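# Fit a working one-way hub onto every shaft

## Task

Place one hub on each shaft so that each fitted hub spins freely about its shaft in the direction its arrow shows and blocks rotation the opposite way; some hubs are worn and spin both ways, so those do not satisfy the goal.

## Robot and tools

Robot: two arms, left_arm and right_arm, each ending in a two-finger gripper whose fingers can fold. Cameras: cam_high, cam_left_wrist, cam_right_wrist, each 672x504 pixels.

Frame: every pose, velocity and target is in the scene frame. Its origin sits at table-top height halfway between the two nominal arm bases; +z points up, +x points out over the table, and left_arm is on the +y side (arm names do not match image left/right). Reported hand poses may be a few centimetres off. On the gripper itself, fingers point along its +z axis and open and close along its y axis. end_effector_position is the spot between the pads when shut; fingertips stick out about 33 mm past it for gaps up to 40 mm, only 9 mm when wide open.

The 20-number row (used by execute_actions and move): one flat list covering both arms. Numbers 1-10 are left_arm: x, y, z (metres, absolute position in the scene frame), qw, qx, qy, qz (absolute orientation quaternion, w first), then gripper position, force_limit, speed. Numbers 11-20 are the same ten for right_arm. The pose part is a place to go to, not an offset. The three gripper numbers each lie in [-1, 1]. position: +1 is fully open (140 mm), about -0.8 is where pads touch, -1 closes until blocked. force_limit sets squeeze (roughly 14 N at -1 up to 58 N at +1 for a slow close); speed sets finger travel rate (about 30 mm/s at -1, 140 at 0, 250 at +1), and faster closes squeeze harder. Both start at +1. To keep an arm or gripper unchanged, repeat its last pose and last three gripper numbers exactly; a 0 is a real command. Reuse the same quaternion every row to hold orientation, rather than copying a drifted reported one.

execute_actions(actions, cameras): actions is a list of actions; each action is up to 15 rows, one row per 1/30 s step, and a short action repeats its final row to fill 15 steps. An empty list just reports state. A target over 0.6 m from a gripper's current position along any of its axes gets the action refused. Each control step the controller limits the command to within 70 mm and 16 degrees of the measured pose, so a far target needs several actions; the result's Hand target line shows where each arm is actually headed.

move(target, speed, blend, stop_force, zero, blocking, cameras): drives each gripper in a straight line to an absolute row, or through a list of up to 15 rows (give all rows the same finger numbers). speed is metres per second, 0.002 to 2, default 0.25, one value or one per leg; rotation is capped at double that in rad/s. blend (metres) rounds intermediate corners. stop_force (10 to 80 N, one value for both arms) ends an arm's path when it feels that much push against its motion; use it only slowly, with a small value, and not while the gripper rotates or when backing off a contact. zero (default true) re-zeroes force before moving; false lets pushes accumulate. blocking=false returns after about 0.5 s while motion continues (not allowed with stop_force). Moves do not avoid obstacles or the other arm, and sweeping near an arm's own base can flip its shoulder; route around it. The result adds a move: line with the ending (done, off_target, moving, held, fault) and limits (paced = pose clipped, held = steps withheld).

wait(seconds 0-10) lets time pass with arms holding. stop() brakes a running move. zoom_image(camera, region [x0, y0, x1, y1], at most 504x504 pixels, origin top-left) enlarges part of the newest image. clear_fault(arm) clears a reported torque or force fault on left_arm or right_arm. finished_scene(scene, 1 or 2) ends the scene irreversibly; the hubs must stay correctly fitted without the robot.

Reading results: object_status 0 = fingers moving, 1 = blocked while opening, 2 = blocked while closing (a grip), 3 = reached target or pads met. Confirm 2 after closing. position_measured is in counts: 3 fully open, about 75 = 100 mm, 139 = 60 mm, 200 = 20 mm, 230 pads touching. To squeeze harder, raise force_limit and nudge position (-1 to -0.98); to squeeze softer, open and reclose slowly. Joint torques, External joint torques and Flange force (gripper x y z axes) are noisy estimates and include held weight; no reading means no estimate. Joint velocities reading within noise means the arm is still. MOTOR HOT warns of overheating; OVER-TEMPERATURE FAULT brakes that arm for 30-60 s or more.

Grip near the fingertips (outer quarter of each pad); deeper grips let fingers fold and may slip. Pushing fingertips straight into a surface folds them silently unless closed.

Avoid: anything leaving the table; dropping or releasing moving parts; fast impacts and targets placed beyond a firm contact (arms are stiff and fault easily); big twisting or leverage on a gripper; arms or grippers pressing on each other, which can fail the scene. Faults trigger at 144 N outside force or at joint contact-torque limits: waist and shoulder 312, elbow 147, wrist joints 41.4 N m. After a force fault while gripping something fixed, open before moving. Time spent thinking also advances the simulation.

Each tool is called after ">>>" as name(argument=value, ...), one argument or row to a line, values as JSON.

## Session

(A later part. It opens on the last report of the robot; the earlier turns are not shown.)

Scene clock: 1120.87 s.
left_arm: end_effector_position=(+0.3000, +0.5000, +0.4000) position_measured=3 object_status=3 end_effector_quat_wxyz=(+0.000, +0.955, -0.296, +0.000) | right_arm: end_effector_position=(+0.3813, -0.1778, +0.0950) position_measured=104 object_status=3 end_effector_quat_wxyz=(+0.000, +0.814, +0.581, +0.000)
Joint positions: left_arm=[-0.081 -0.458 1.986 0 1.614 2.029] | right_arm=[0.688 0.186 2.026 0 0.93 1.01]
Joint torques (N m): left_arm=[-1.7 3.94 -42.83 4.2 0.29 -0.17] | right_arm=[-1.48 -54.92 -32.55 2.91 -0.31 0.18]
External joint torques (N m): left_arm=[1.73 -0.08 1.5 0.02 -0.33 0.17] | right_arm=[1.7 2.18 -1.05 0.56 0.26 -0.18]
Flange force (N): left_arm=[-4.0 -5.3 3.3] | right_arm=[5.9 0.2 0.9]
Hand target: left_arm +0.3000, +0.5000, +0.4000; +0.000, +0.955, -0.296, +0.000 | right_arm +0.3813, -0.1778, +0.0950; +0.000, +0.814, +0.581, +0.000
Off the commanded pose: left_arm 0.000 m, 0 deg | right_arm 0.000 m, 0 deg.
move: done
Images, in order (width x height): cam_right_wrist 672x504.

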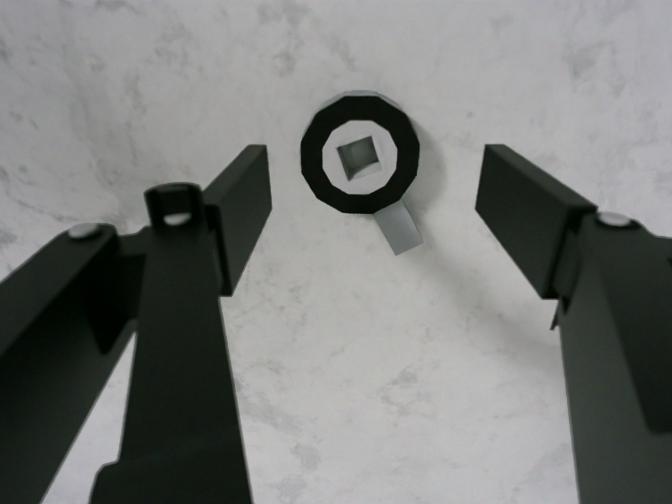

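>>> move(
  target=[
    [0.30,0.50,0.40,0.0,0.955,-0.296,0.0,1,1,1,0.3765,-0.1798,0.06,0,0.81412,0.58070,0,0.2,-0.8,-0.6],
    [0.30,0.50,0.40,0.0,0.955,-0.296,0.0,1,1,1,0.3765,-0.1798,0.0475,0,0.81412,0.58070,0,0.2,-0.8,-0.6],
    [0.30,0.50,0.40,0.0,0.955,-0.296,0.0,1,1,1,0.3765,-0.1798,0.0475,0,0.81412,0.58070,0,-1,-0.01,-1],
  ],
  speed=[0.1,0.03,0.03],
  cameras=[],
)

>>> wait(
  seconds=0.7,
  cameras=["cam_right_wrist"],
)

>>> zoom_image(
  camera="cam_right_wrist",
  region=[250, 50, 500, 300],
)

Scene clock: 1134.57 s.
left_arm: end_effector_position=(+0.3000, +0.5000, +0.4000) position_measured=3 object_status=3 end_effector_quat_wxyz=(+0.000, +0.955, -0.296, +0.000) | right_arm: end_effector_position=(+0.3765, -0.1798, +0.0475) position_measured=139 object_status=0 end_effector_quat_wxyz=(+0.000, +0.814, +0.581, +0.000)
Joint positions: left_arm=[-0.081 -0.458 1.986 0 1.614 2.029] | right_arm=[0.69 0.234 2.073 0 0.834 1.013]
Joint torques (N m): left_arm=[-1.24 4.27 -43.35 4.12 0.16 -0.3] | right_arm=[-3.19 -52.35 -25.64 2.7 -1.17 0.53]
External joint torques (N m): left_arm=[1.32 -0.67 1.97 0.11 -0.2 0.3] | right_arm=[3.39 -2.6 -5.32 0.49 1.13 -0.53]
Flange force (N): left_arm=[-4.9 -3.6 4.0] | right_arm=[8.7 -1.1 -9.4]
Hand target: left_arm +0.3000, +0.5000, +0.4000; +0.000, +0.955, -0.296, +0.000 | right_arm +0.3765, -0.1798, +0.0475; +0.000, +0.814, +0.581, +0.000
Off the commanded pose: left_arm 0.000 m, 0 deg | right_arm 0.000 m, 0 deg.
move: done
No camera images: "cameras" was empty.

Scene clock: 1135.27 s.
left_arm: end_effector_position=(+0.3000, +0.5000, +0.4000) position_measured=3 object_status=3 end_effector_quat_wxyz=(+0.000, +0.955, -0.296, +0.000) | right_arm: end_effector_position=(+0.3765, -0.1798, +0.0475) position_measured=139 object_status=2 end_effector_quat_wxyz=(+0.000, +0.814, +0.581, +0.000)
Joint positions: left_arm=[-0.081 -0.458 1.986 0 1.614 2.029] | right_arm=[0.69 0.234 2.073 0 0.834 1.013]
Joint torques (N m): left_arm=[-1.47 3.71 -43.2 4.11 0.3 -0.31] | right_arm=[-2.66 -52.48 -25.87 2.66 -1.09 0.52]
External joint torques (N m): left_arm=[1.53 -0.35 1.83 0.12 -0.33 0.31] | right_arm=[2.96 -2.55 -5.18 0.55 1.05 -0.52]
Flange force (N): left_arm=[-4.5 -4.7 4.0] | right_arm=[8.1 -0.6 -9.1]
Hand target: left_arm +0.3000, +0.5000, +0.4000; +0.000, +0.955, -0.296, +0.000 | right_arm +0.3765, -0.1798, +0.0475; +0.000, +0.814, +0.581, +0.000
Tool commands: left_gripper/position=+1.0 left_gripper/force_limit=+1.0 left_gripper/speed=+1.0 right_gripper/position=-1.0 right_gripper/force_limit=-0.01 right_gripper/speed=-1.0
Off the commanded pose: left_arm 0.000 m, 0 deg | right_arm 0.000 m, 0 deg.
wait: 0.70 s; at rest by 0.17 s
Images, in order (width x height): cam_right_wrist 672x504.

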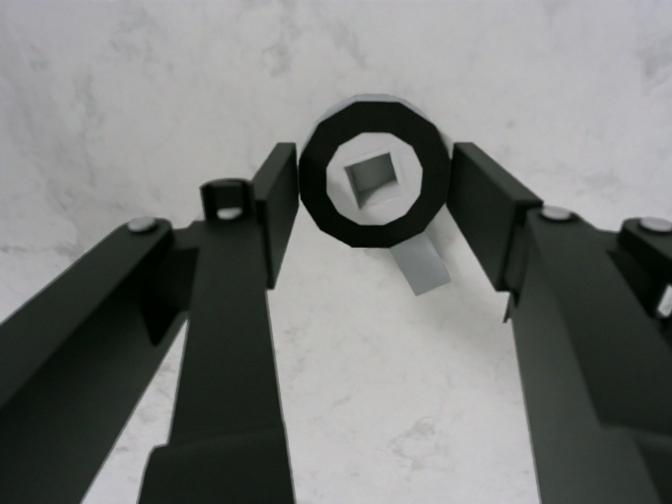

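Scaled by 2.016 from the camera's 672x504 image, which has a finer 960x720 frame.

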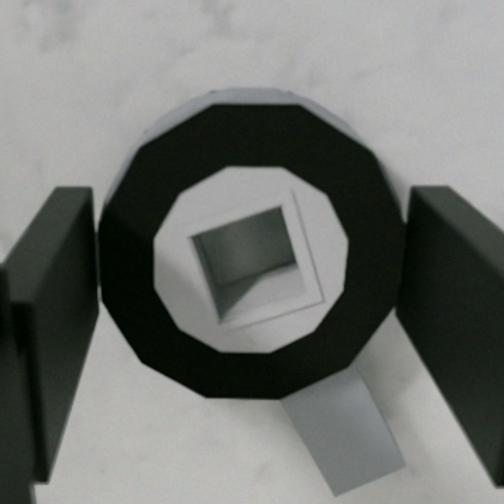

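>>> move(
  target=[
    [0.30,0.50,0.40,0.0,0.955,-0.296,0.0,1,1,1,0.3765,-0.1798,0.14,0,0.81412,0.58070,0,-1,-0.01,-1],
    [0.30,0.50,0.40,0.0,0.955,-0.296,0.0,1,1,1,0.288,0.0898,0.14,0,0.81157,0.58425,0,-1,-0.01,-1],
    [0.30,0.50,0.40,0.0,0.955,-0.296,0.0,1,1,1,0.288,0.0898,0.098,0,0.81157,0.58425,0,-1,-0.01,-1],
  ],
  speed=[0.05,0.12,0.08],
  cameras=["cam_right_wrist","cam_high"],
)

>>> zoom_image(
  camera="cam_right_wrist",
  region=[250, 50, 500, 300],
)

Scene clock: 1158.77 s.
left_arm: end_effector_position=(+0.3000, +0.5000, +0.4000) position_measured=3 object_status=3 end_effector_quat_wxyz=(+0.000, +0.955, -0.296, +0.000) | right_arm: end_effector_position=(+0.2880, +0.0898, +0.0981) position_measured=139 object_status=2 end_effector_quat_wxyz=(+0.000, +0.812, +0.584, +0.000)
Joint positions: left_arm=[-0.081 -0.458 1.986 0 1.614 2.029] | right_arm=[1.07 0.408 1.711 0 1.023 1.383]
Joint torques (N m): left_arm=[-1.63 3.98 -43.43 4.06 0.24 -0.22] | right_arm=[-3.22 -82.66 -34.69 3.05 -0.53 0.48]
External joint torques (N m): left_arm=[1.74 -0.58 1.97 0.18 -0.28 0.22] | right_arm=[3.34 5.92 -1.22 0.65 0.47 -0.48]
Flange force (N): left_arm=[-5.2 -4.8 4.1] | right_arm=[11.8 -2.3 3.3]
Hand target: left_arm +0.3000, +0.5000, +0.4000; +0.000, +0.955, -0.296, +0.000 | right_arm +0.2880, +0.0898, +0.0980; +0.000, +0.812, +0.584, +0.000
Off the commanded pose: left_arm 0.000 m, 0 deg | right_arm 0.000 m, 0 deg.
move: done
Images, in order (width x height): cam_high 672x504, cam_right_wrist 672x504.

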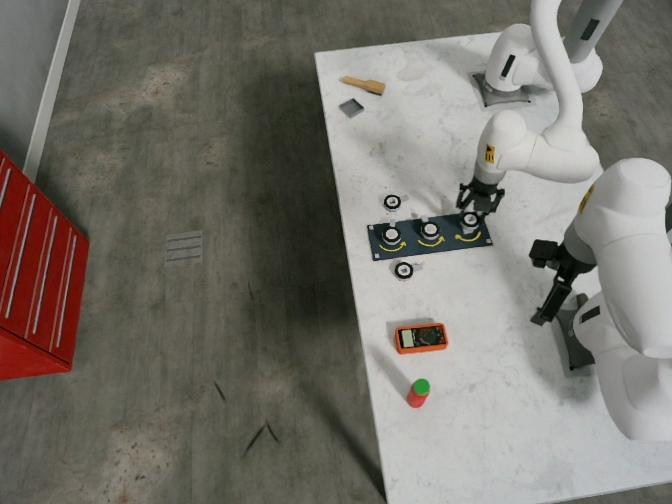

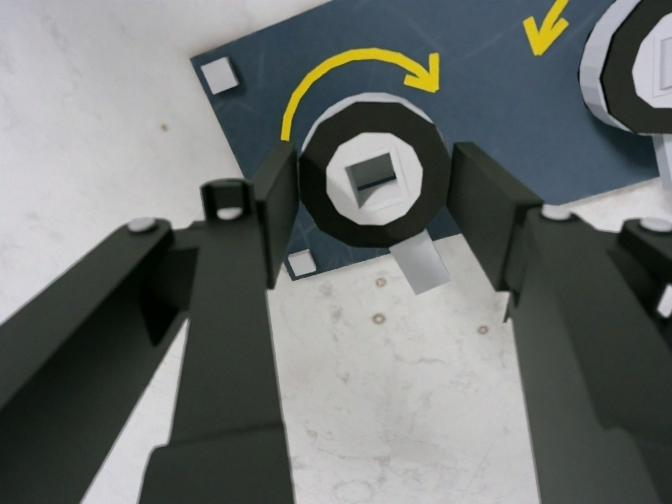

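Scaled by 2.016 from the camera's 672x504 image, which has a finer 960x720 frame.

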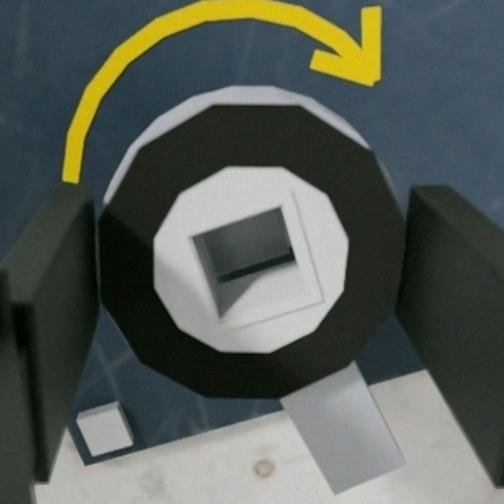

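>>> zoom_image(
  camera="cam_right_wrist",
  region=[335, 140, 415, 220],
)

Scaled by 6.300 from the camera's 672x504 image, which has a finer 960x720 frame.

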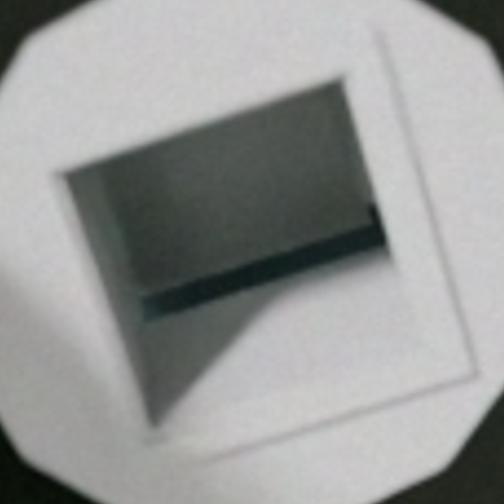

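>>> move(
  target=[
    [0.30,0.50,0.40,0.0,0.955,-0.296,0.0,1,1,1,0.2878,0.0900,0.097,0,0.81157,0.58425,0,-1,-0.01,-1],
    [0.30,0.50,0.40,0.0,0.955,-0.296,0.0,1,1,1,0.2878,0.0900,0.060,0,0.81157,0.58425,0,-1,-0.01,-1],
  ],
  speed=0.015,
  stop_force=12,
  cameras=["cam_right_wrist"],
)

>>> zoom_image(
  camera="cam_right_wrist",
  region=[250, 50, 500, 300],
)

Scene clock: 1190.97 s.
left_arm: end_effector_position=(+0.3000, +0.5000, +0.4000) position_measured=3 object_status=3 end_effector_quat_wxyz=(+0.000, +0.955, -0.296, +0.000) | right_arm: end_effector_position=(+0.2878, +0.0901, +0.0698) position_measured=139 object_status=2 end_effector_quat_wxyz=(+0.000, +0.812, +0.584, +0.000)
Joint positions: left_arm=[-0.081 -0.458 1.986 0 1.614 2.029] | right_arm=[1.07 0.433 1.732 0 0.976 1.384]
Joint torques (N m): left_arm=[-1.54 3.57 -43.42 4.09 0.31 -0.28] | right_arm=[-6.51 -74.2 -30.1 1.59 -1.62 0.46]
External joint torques (N m): left_arm=[1.7 -0.41 2.01 0.14 -0.34 0.28] | right_arm=[6.54 -3.8 -4.69 1.98 1.57 -0.46]
Flange force (N): left_arm=[-5.0 -5.0 4.3] | right_arm=[7.5 -7.4 -9.5]
Hand target: left_arm +0.3000, +0.5000, +0.4000; +0.000, +0.955, -0.296, +0.000 | right_arm +0.2878, +0.0900, +0.0698; +0.000, +0.812, +0.584, +0.000
Off the commanded pose: left_arm 0.000 m, 0 deg | right_arm 0.010 m, 0 deg.
move: contact (right_arm); path passed 1 of 2 targets
Images, in order (width x height): cam_right_wrist 672x504.

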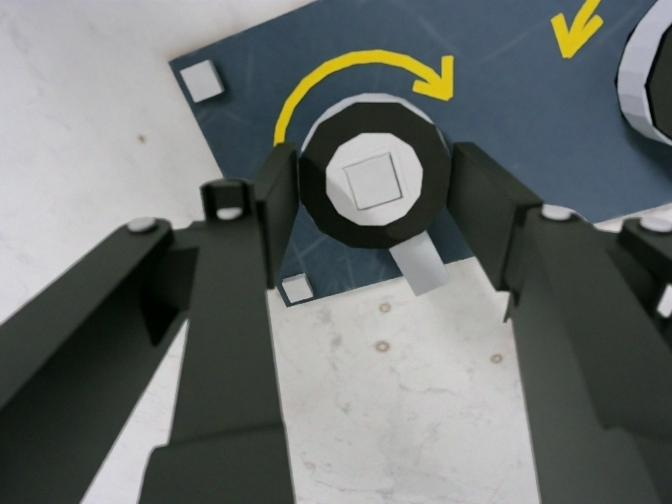

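Scaled by 2.016 from the camera's 672x504 image, which has a finer 960x720 frame.

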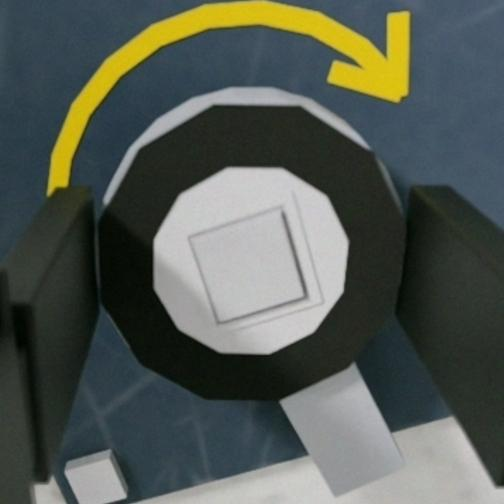

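>>> move(
  target=[0.30,0.50,0.40,0.0,0.955,-0.296,0.0,1,1,1,0.2878,0.0900,0.0660,0,0.81157,0.58425,0,-1,-0.01,-1],
  speed=0.008,
  stop_force=14,
  cameras=[],
)

Scene clock: 1198.13 s.
left_arm: end_effector_position=(+0.3000, +0.5000, +0.4000) position_measured=3 object_status=3 end_effector_quat_wxyz=(+0.000, +0.955, -0.296, +0.000) | right_arm: end_effector_position=(+0.2878, +0.0900, +0.0660) position_measured=139 object_status=2 end_effector_quat_wxyz=(+0.000, +0.812, +0.584, +0.000)
Joint positions: left_arm=[-0.081 -0.458 1.986 0 1.614 2.029] | right_arm=[1.07 0.436 1.735 0 0.97 1.384]
Joint torques (N m): left_arm=[-1.68 4.39 -43.17 4.12 0.25 -0.34] | right_arm=[-7.26 -64.13 -23.05 1.07 -1.12 0.57]
External joint torques (N m): left_arm=[1.77 -0.72 1.88 0.1 -0.29 0.34] | right_arm=[7.31 -14 -11.52 2.47 1.07 -0.57]
Flange force (N): left_arm=[-5.6 -5.2 4.0] | right_arm=[8.0 -8.3 -23.0]
Hand target: left_arm +0.3000, +0.5000, +0.4000; +0.000, +0.955, -0.296, +0.000 | right_arm +0.2878, +0.0900, +0.0660; +0.000, +0.812, +0.584, +0.000
Off the commanded pose: left_arm 0.000 m, 0 deg | right_arm 0.000 m, 0 deg.
move: done
No camera images: "cameras" was empty.

>>> zoom_image(
  camera="cam_right_wrist",
  region=[250, 50, 500, 300],
)

Scaled by 2.016 from the camera's 672x504 image, which has a finer 960x720 frame.

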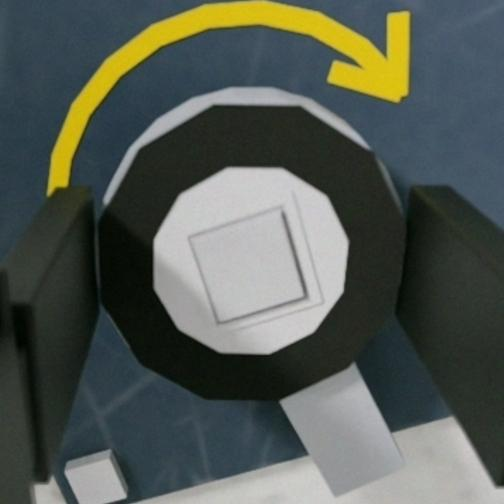

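>>> move(
  target=[0.30,0.50,0.40,0.0,0.955,-0.296,0.0,1,1,1,0.2878,0.0900,0.0664,0,0.81157,0.58425,0,-1,-0.01,-1],
  speed=0.01,
  cameras=["cam_right_wrist"],
)

>>> zoom_image(
  camera="cam_right_wrist",
  region=[250, 50, 500, 300],
)

Scene clock: 1215.47 s.
left_arm: end_effector_position=(+0.3000, +0.5000, +0.4000) position_measured=3 object_status=3 end_effector_quat_wxyz=(+0.000, +0.955, -0.296, +0.000) | right_arm: end_effector_position=(+0.2878, +0.0900, +0.0663) position_measured=139 object_status=2 end_effector_quat_wxyz=(+0.000, +0.812, +0.584, +0.000)
Joint positions: left_arm=[-0.081 -0.458 1.986 0 1.614 2.029] | right_arm=[1.07 0.436 1.735 0 0.971 1.384]
Joint torques (N m): left_arm=[-1.93 3.91 -43.16 4.17 0.29 -0.22] | right_arm=[-7.31 -76.56 -28.65 1.19 0.62 0.52]
External joint torques (N m): left_arm=[2.03 -0.49 1.71 0.07 -0.33 0.22] | right_arm=[7.52 -1.57 -5.94 2.37 -0.67 -0.52]
Flange force (N): left_arm=[-5.3 -5.9 3.7] | right_arm=[11.7 -8.1 -4.6]
Hand target: left_arm +0.3000, +0.5000, +0.4000; +0.000, +0.955, -0.296, +0.000 | right_arm +0.2878, +0.0900, +0.0664; +0.000, +0.812, +0.584, +0.000
Off the commanded pose: left_arm 0.000 m, 0 deg | right_arm 0.000 m, 0 deg.
move: done
Images, in order (width x height): cam_right_wrist 672x504.

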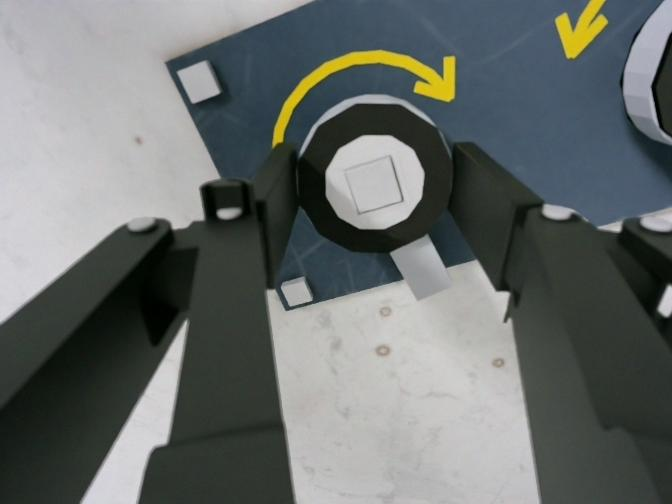

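Scaled by 2.016 from the camera's 672x504 image, which has a finer 960x720 frame.

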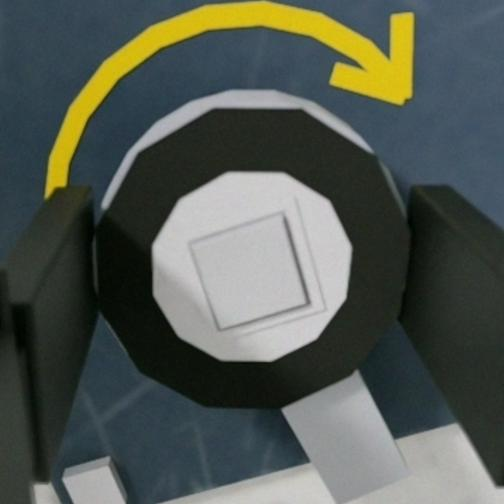

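>>> move(
  target=[0.30,0.50,0.40,0.0,0.955,-0.296,0.0,1,1,1,0.2878,0.0896,0.0667,0,0.85941,0.51129,0,-1,-0.01,-1],
  speed=0.04,
  cameras=["cam_right_wrist"],
)

>>> zoom_image(
  camera="cam_right_wrist",
  region=[250, 50, 500, 300],
)

Scene clock: 1226.40 s.
left_arm: end_effector_position=(+0.3000, +0.5000, +0.4000) position_measured=3 object_status=3 end_effector_quat_wxyz=(+0.000, +0.955, -0.296, +0.000) | right_arm: end_effector_position=(+0.2878, +0.0896, +0.0667) position_measured=139 object_status=2 end_effector_quat_wxyz=(+0.000, +0.859, +0.511, +0.000)
Joint positions: left_arm=[-0.081 -0.458 1.986 0 1.614 2.029] | right_arm=[1.07 0.435 1.735 0 0.971 1.558]
Joint torques (N m): left_arm=[-1.71 3.63 -43.25 4.1 0.28 -0.19] | right_arm=[-7.6 -82.96 -24.96 0.92 5.02 0.49]
External joint torques (N m): left_arm=[1.76 0.24 1.95 0.12 -0.33 0.19] | right_arm=[7.8 4.84 -9.72 2.63 -5.08 -0.49]
Flange force (N): left_arm=[-3.9 -5.6 4.1] | right_arm=[23.3 -10.9 5.8]
Hand target: left_arm +0.3000, +0.5000, +0.4000; +0.000, +0.955, -0.296, +0.000 | right_arm +0.2878, +0.0896, +0.0667; +0.000, +0.859, +0.511, +0.000
Off the commanded pose: left_arm 0.000 m, 0 deg | right_arm 0.000 m, 0 deg.
move: done
Images, in order (width x height): cam_right_wrist 672x504.

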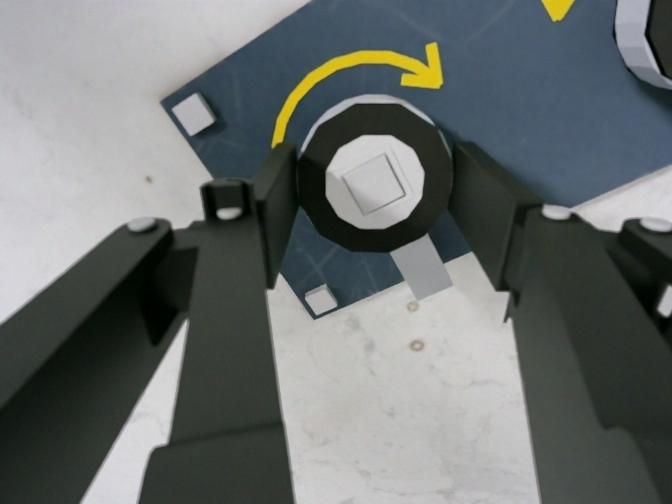

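Scaled by 2.016 from the camera's 672x504 image, which has a finer 960x720 frame.

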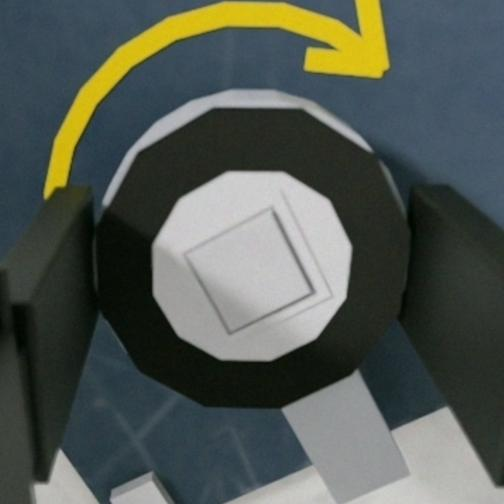

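>>> move(
  target=[
    [0.30,0.50,0.40,0.0,0.955,-0.296,0.0,1,1,1,0.2878,0.0900,0.0667,0,0.81157,0.58425,0,-1,-0.01,-1],
    [0.30,0.50,0.40,0.0,0.955,-0.296,0.0,1,1,1,0.2877,0.0900,0.0667,0,0.77715,0.62932,0,-1,-0.01,-1],
  ],
  speed=0.04,
  cameras=["cam_right_wrist"],
)

>>> zoom_image(
  camera="cam_right_wrist",
  region=[250, 50, 500, 300],
)

Scene clock: 1242.83 s.
left_arm: end_effector_position=(+0.3000, +0.5000, +0.4000) position_measured=3 object_status=3 end_effector_quat_wxyz=(+0.000, +0.955, -0.296, +0.000) | right_arm: end_effector_position=(+0.2877, +0.0900, +0.0667) position_measured=139 object_status=2 end_effector_quat_wxyz=(+0.000, +0.777, +0.629, +0.000)
Joint positions: left_arm=[-0.081 -0.458 1.986 0 1.614 2.029] | right_arm=[1.07 0.436 1.735 0 0.971 1.27]
Joint torques (N m): left_arm=[-0.95 3.94 -43.23 4.07 0.26 -0.19] | right_arm=[-10.19 -79.4 -30.71 -0.51 0.15 -0.32]
External joint torques (N m): left_arm=[1.04 -0.57 1.82 0.16 -0.29 0.19] | right_arm=[10.46 1.41 -3.9 4.07 -0.2 0.32]
Flange force (N): left_arm=[-3.9 -2.5 3.9] | right_arm=[14.1 -11.7 -1.2]
Hand target: left_arm +0.3000, +0.5000, +0.4000; +0.000, +0.955, -0.296, +0.000 | right_arm +0.2877, +0.0900, +0.0667; +0.000, +0.777, +0.629, +0.000
Off the commanded pose: left_arm 0.000 m, 0 deg | right_arm 0.000 m, 0 deg.
move: done
Images, in order (width x height): cam_right_wrist 672x504.

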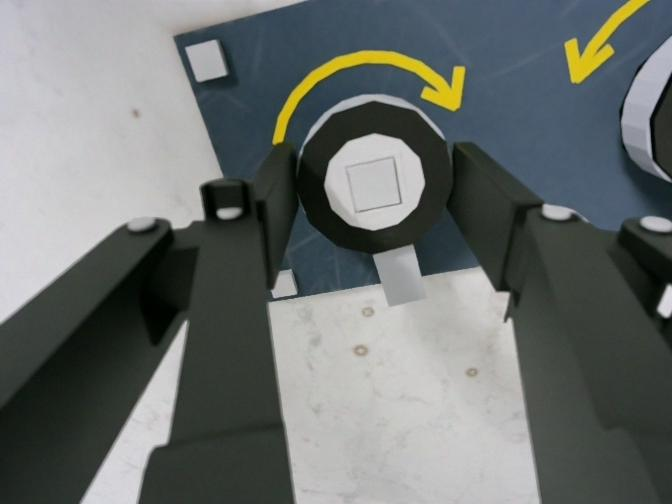

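Scaled by 2.016 from the camera's 672x504 image, which has a finer 960x720 frame.

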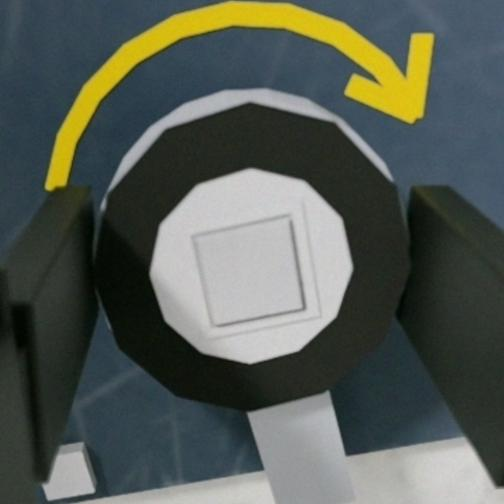

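>>> move(
  target=[
    [0.30,0.50,0.40,0.0,0.955,-0.296,0.0,1,1,1,0.2877,0.0900,0.0667,0,0.77715,0.62932,0,0.2,-0.8,-0.6],
    [0.30,0.50,0.40,0.0,0.955,-0.296,0.0,1,1,1,0.2877,0.0900,0.0675,0,0.77715,0.62932,0,0.2,-0.8,-0.6],
    [0.30,0.50,0.40,0.0,0.955,-0.296,0.0,1,1,1,0.2877,0.0900,0.14,0,0.77715,0.62932,0,0.2,-0.8,-0.6],
  ],
  speed=[0.02,0.02,0.12],
  cameras=["cam_right_wrist"],
)

>>> move(
  target=[0.30,0.50,0.40,0.0,0.955,-0.296,0.0,1,1,1,0.4174,0.0893,0.14,0,0.77715,0.62932,0,0.2,-0.8,-0.6],
  speed=0.15,
  cameras=["cam_right_wrist","cam_high"],
)

>>> zoom_image(
  camera="cam_right_wrist",
  region=[250, 50, 500, 300],
)

>>> zoom_image(
  camera="cam_high",
  region=[360, 180, 510, 290],
)

Scene clock: 1266.10 s.
left_arm: end_effector_position=(+0.3000, +0.5000, +0.4000) position_measured=3 object_status=3 end_effector_quat_wxyz=(+0.000, +0.955, -0.296, +0.000) | right_arm: end_effector_position=(+0.2877, +0.0900, +0.1399) position_measured=104 object_status=3 end_effector_quat_wxyz=(+0.000, +0.777, +0.629, +0.000)
Joint positions: left_arm=[-0.081 -0.458 1.986 0 1.614 2.029] | right_arm=[1.07 0.374 1.674 0 1.093 1.27]
Joint torques (N m): left_arm=[-1.6 4 -43.34 4.11 0.31 -0.25] | right_arm=[-2.73 -76.53 -35.45 3.24 -0.52 0.5]
External joint torques (N m): left_arm=[1.73 -0.77 1.98 0.11 -0.34 0.25] | right_arm=[2.87 1.74 -1.75 0.59 0.46 -0.5]
Flange force (N): left_arm=[-5.5 -4.7 4.3] | right_arm=[7.3 -1.5 -1.1]
Hand target: left_arm +0.3000, +0.5000, +0.4000; +0.000, +0.955, -0.296, +0.000 | right_arm +0.2877, +0.0900, +0.1400; +0.000, +0.777, +0.629, +0.000
Off the commanded pose: left_arm 0.000 m, 0 deg | right_arm 0.000 m, 0 deg.
move: done
Images, in order (width x height): cam_right_wrist 672x504.

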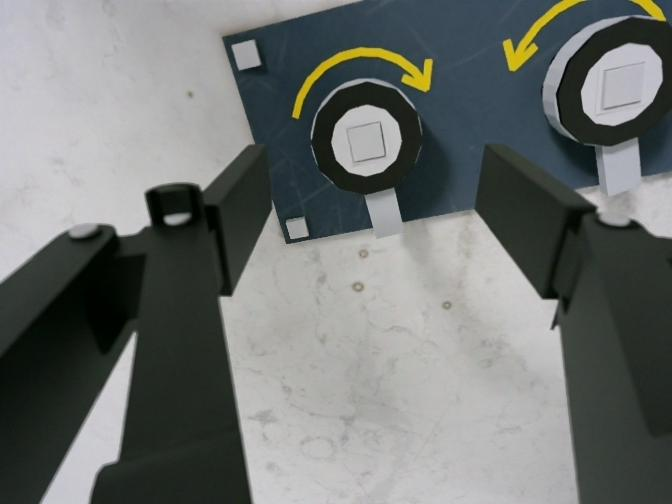

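Scene clock: 1267.40 s.
left_arm: end_effector_position=(+0.3000, +0.5000, +0.4000) position_measured=3 object_status=3 end_effector_quat_wxyz=(+0.000, +0.955, -0.296, +0.000) | right_arm: end_effector_position=(+0.4173, +0.0893, +0.1400) position_measured=104 object_status=3 end_effector_quat_wxyz=(+0.000, +0.777, +0.629, +0.000)
Joint positions: left_arm=[-0.081 -0.458 1.986 0 1.614 2.029] | right_arm=[0.926 0.47 1.53 0 1.141 1.126]
Joint torques (N m): left_arm=[-1.07 3.93 -43.24 4.1 0.29 -0.29] | right_arm=[-1.62 -87.03 -36.25 3.38 -0.54 0.44]
External joint torques (N m): left_arm=[1.1 -0.25 1.88 0.13 -0.33 0.29] | right_arm=[2.06 2.15 -1.81 0.55 0.5 -0.44]
Flange force (N): left_arm=[-3.7 -3.4 4.0] | right_arm=[8.0 1.1 -1.0]
Hand target: left_arm +0.3000, +0.5000, +0.4000; +0.000, +0.955, -0.296, +0.000 | right_arm +0.4174, +0.0893, +0.1400; +0.000, +0.777, +0.629, +0.000
Off the commanded pose: left_arm 0.000 m, 0 deg | right_arm 0.000 m, 0 deg.
move: done
Images, in order (width x height): cam_high 672x504, cam_right_wrist 672x504.

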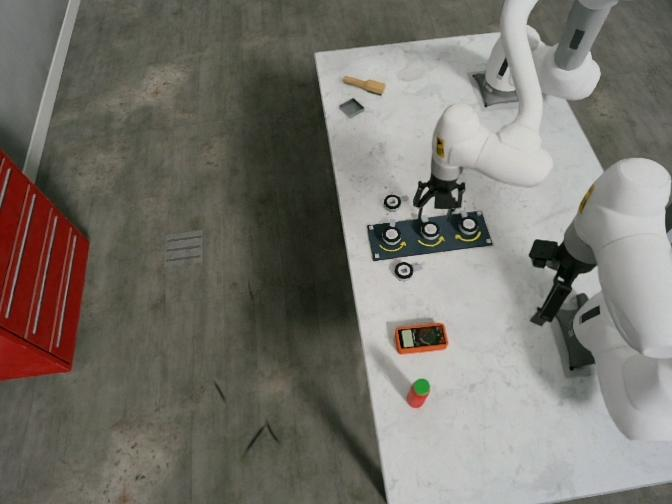

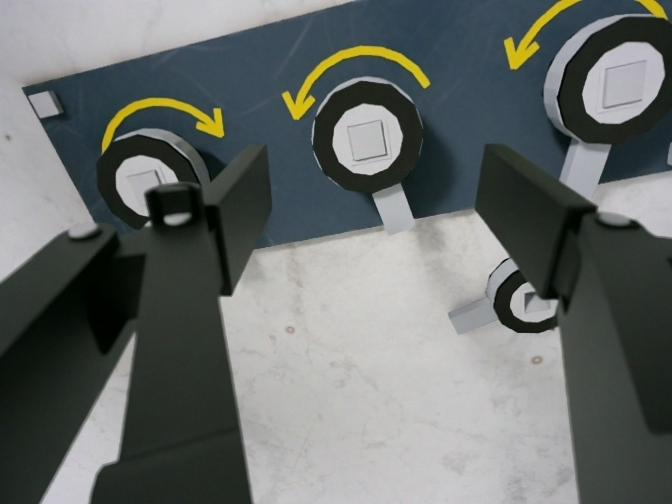

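Scaled by 2.016 from the camera's 672x504 image, which has a finer 960x720 frame.

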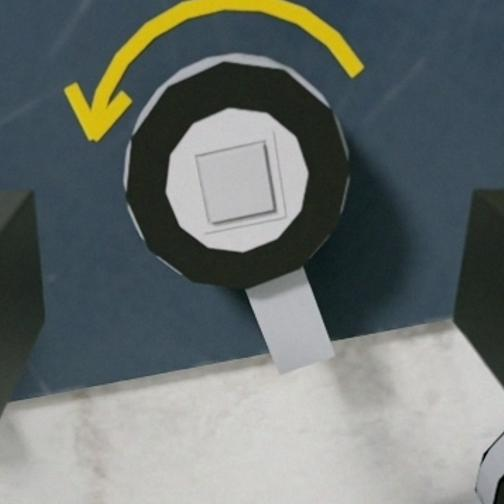

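Scaled by 3.360 from the camera's 672x504 image, which has a finer 960x720 frame.

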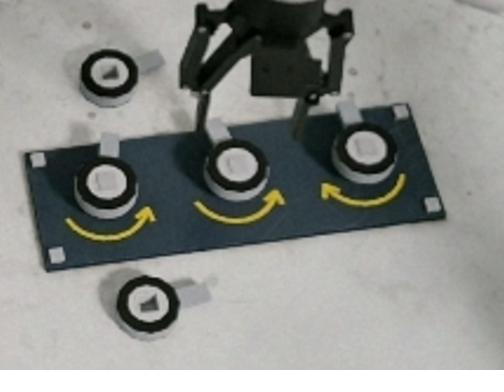

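>>> finished_scene(
  scene=1,
)

The scene is finished: the task was done.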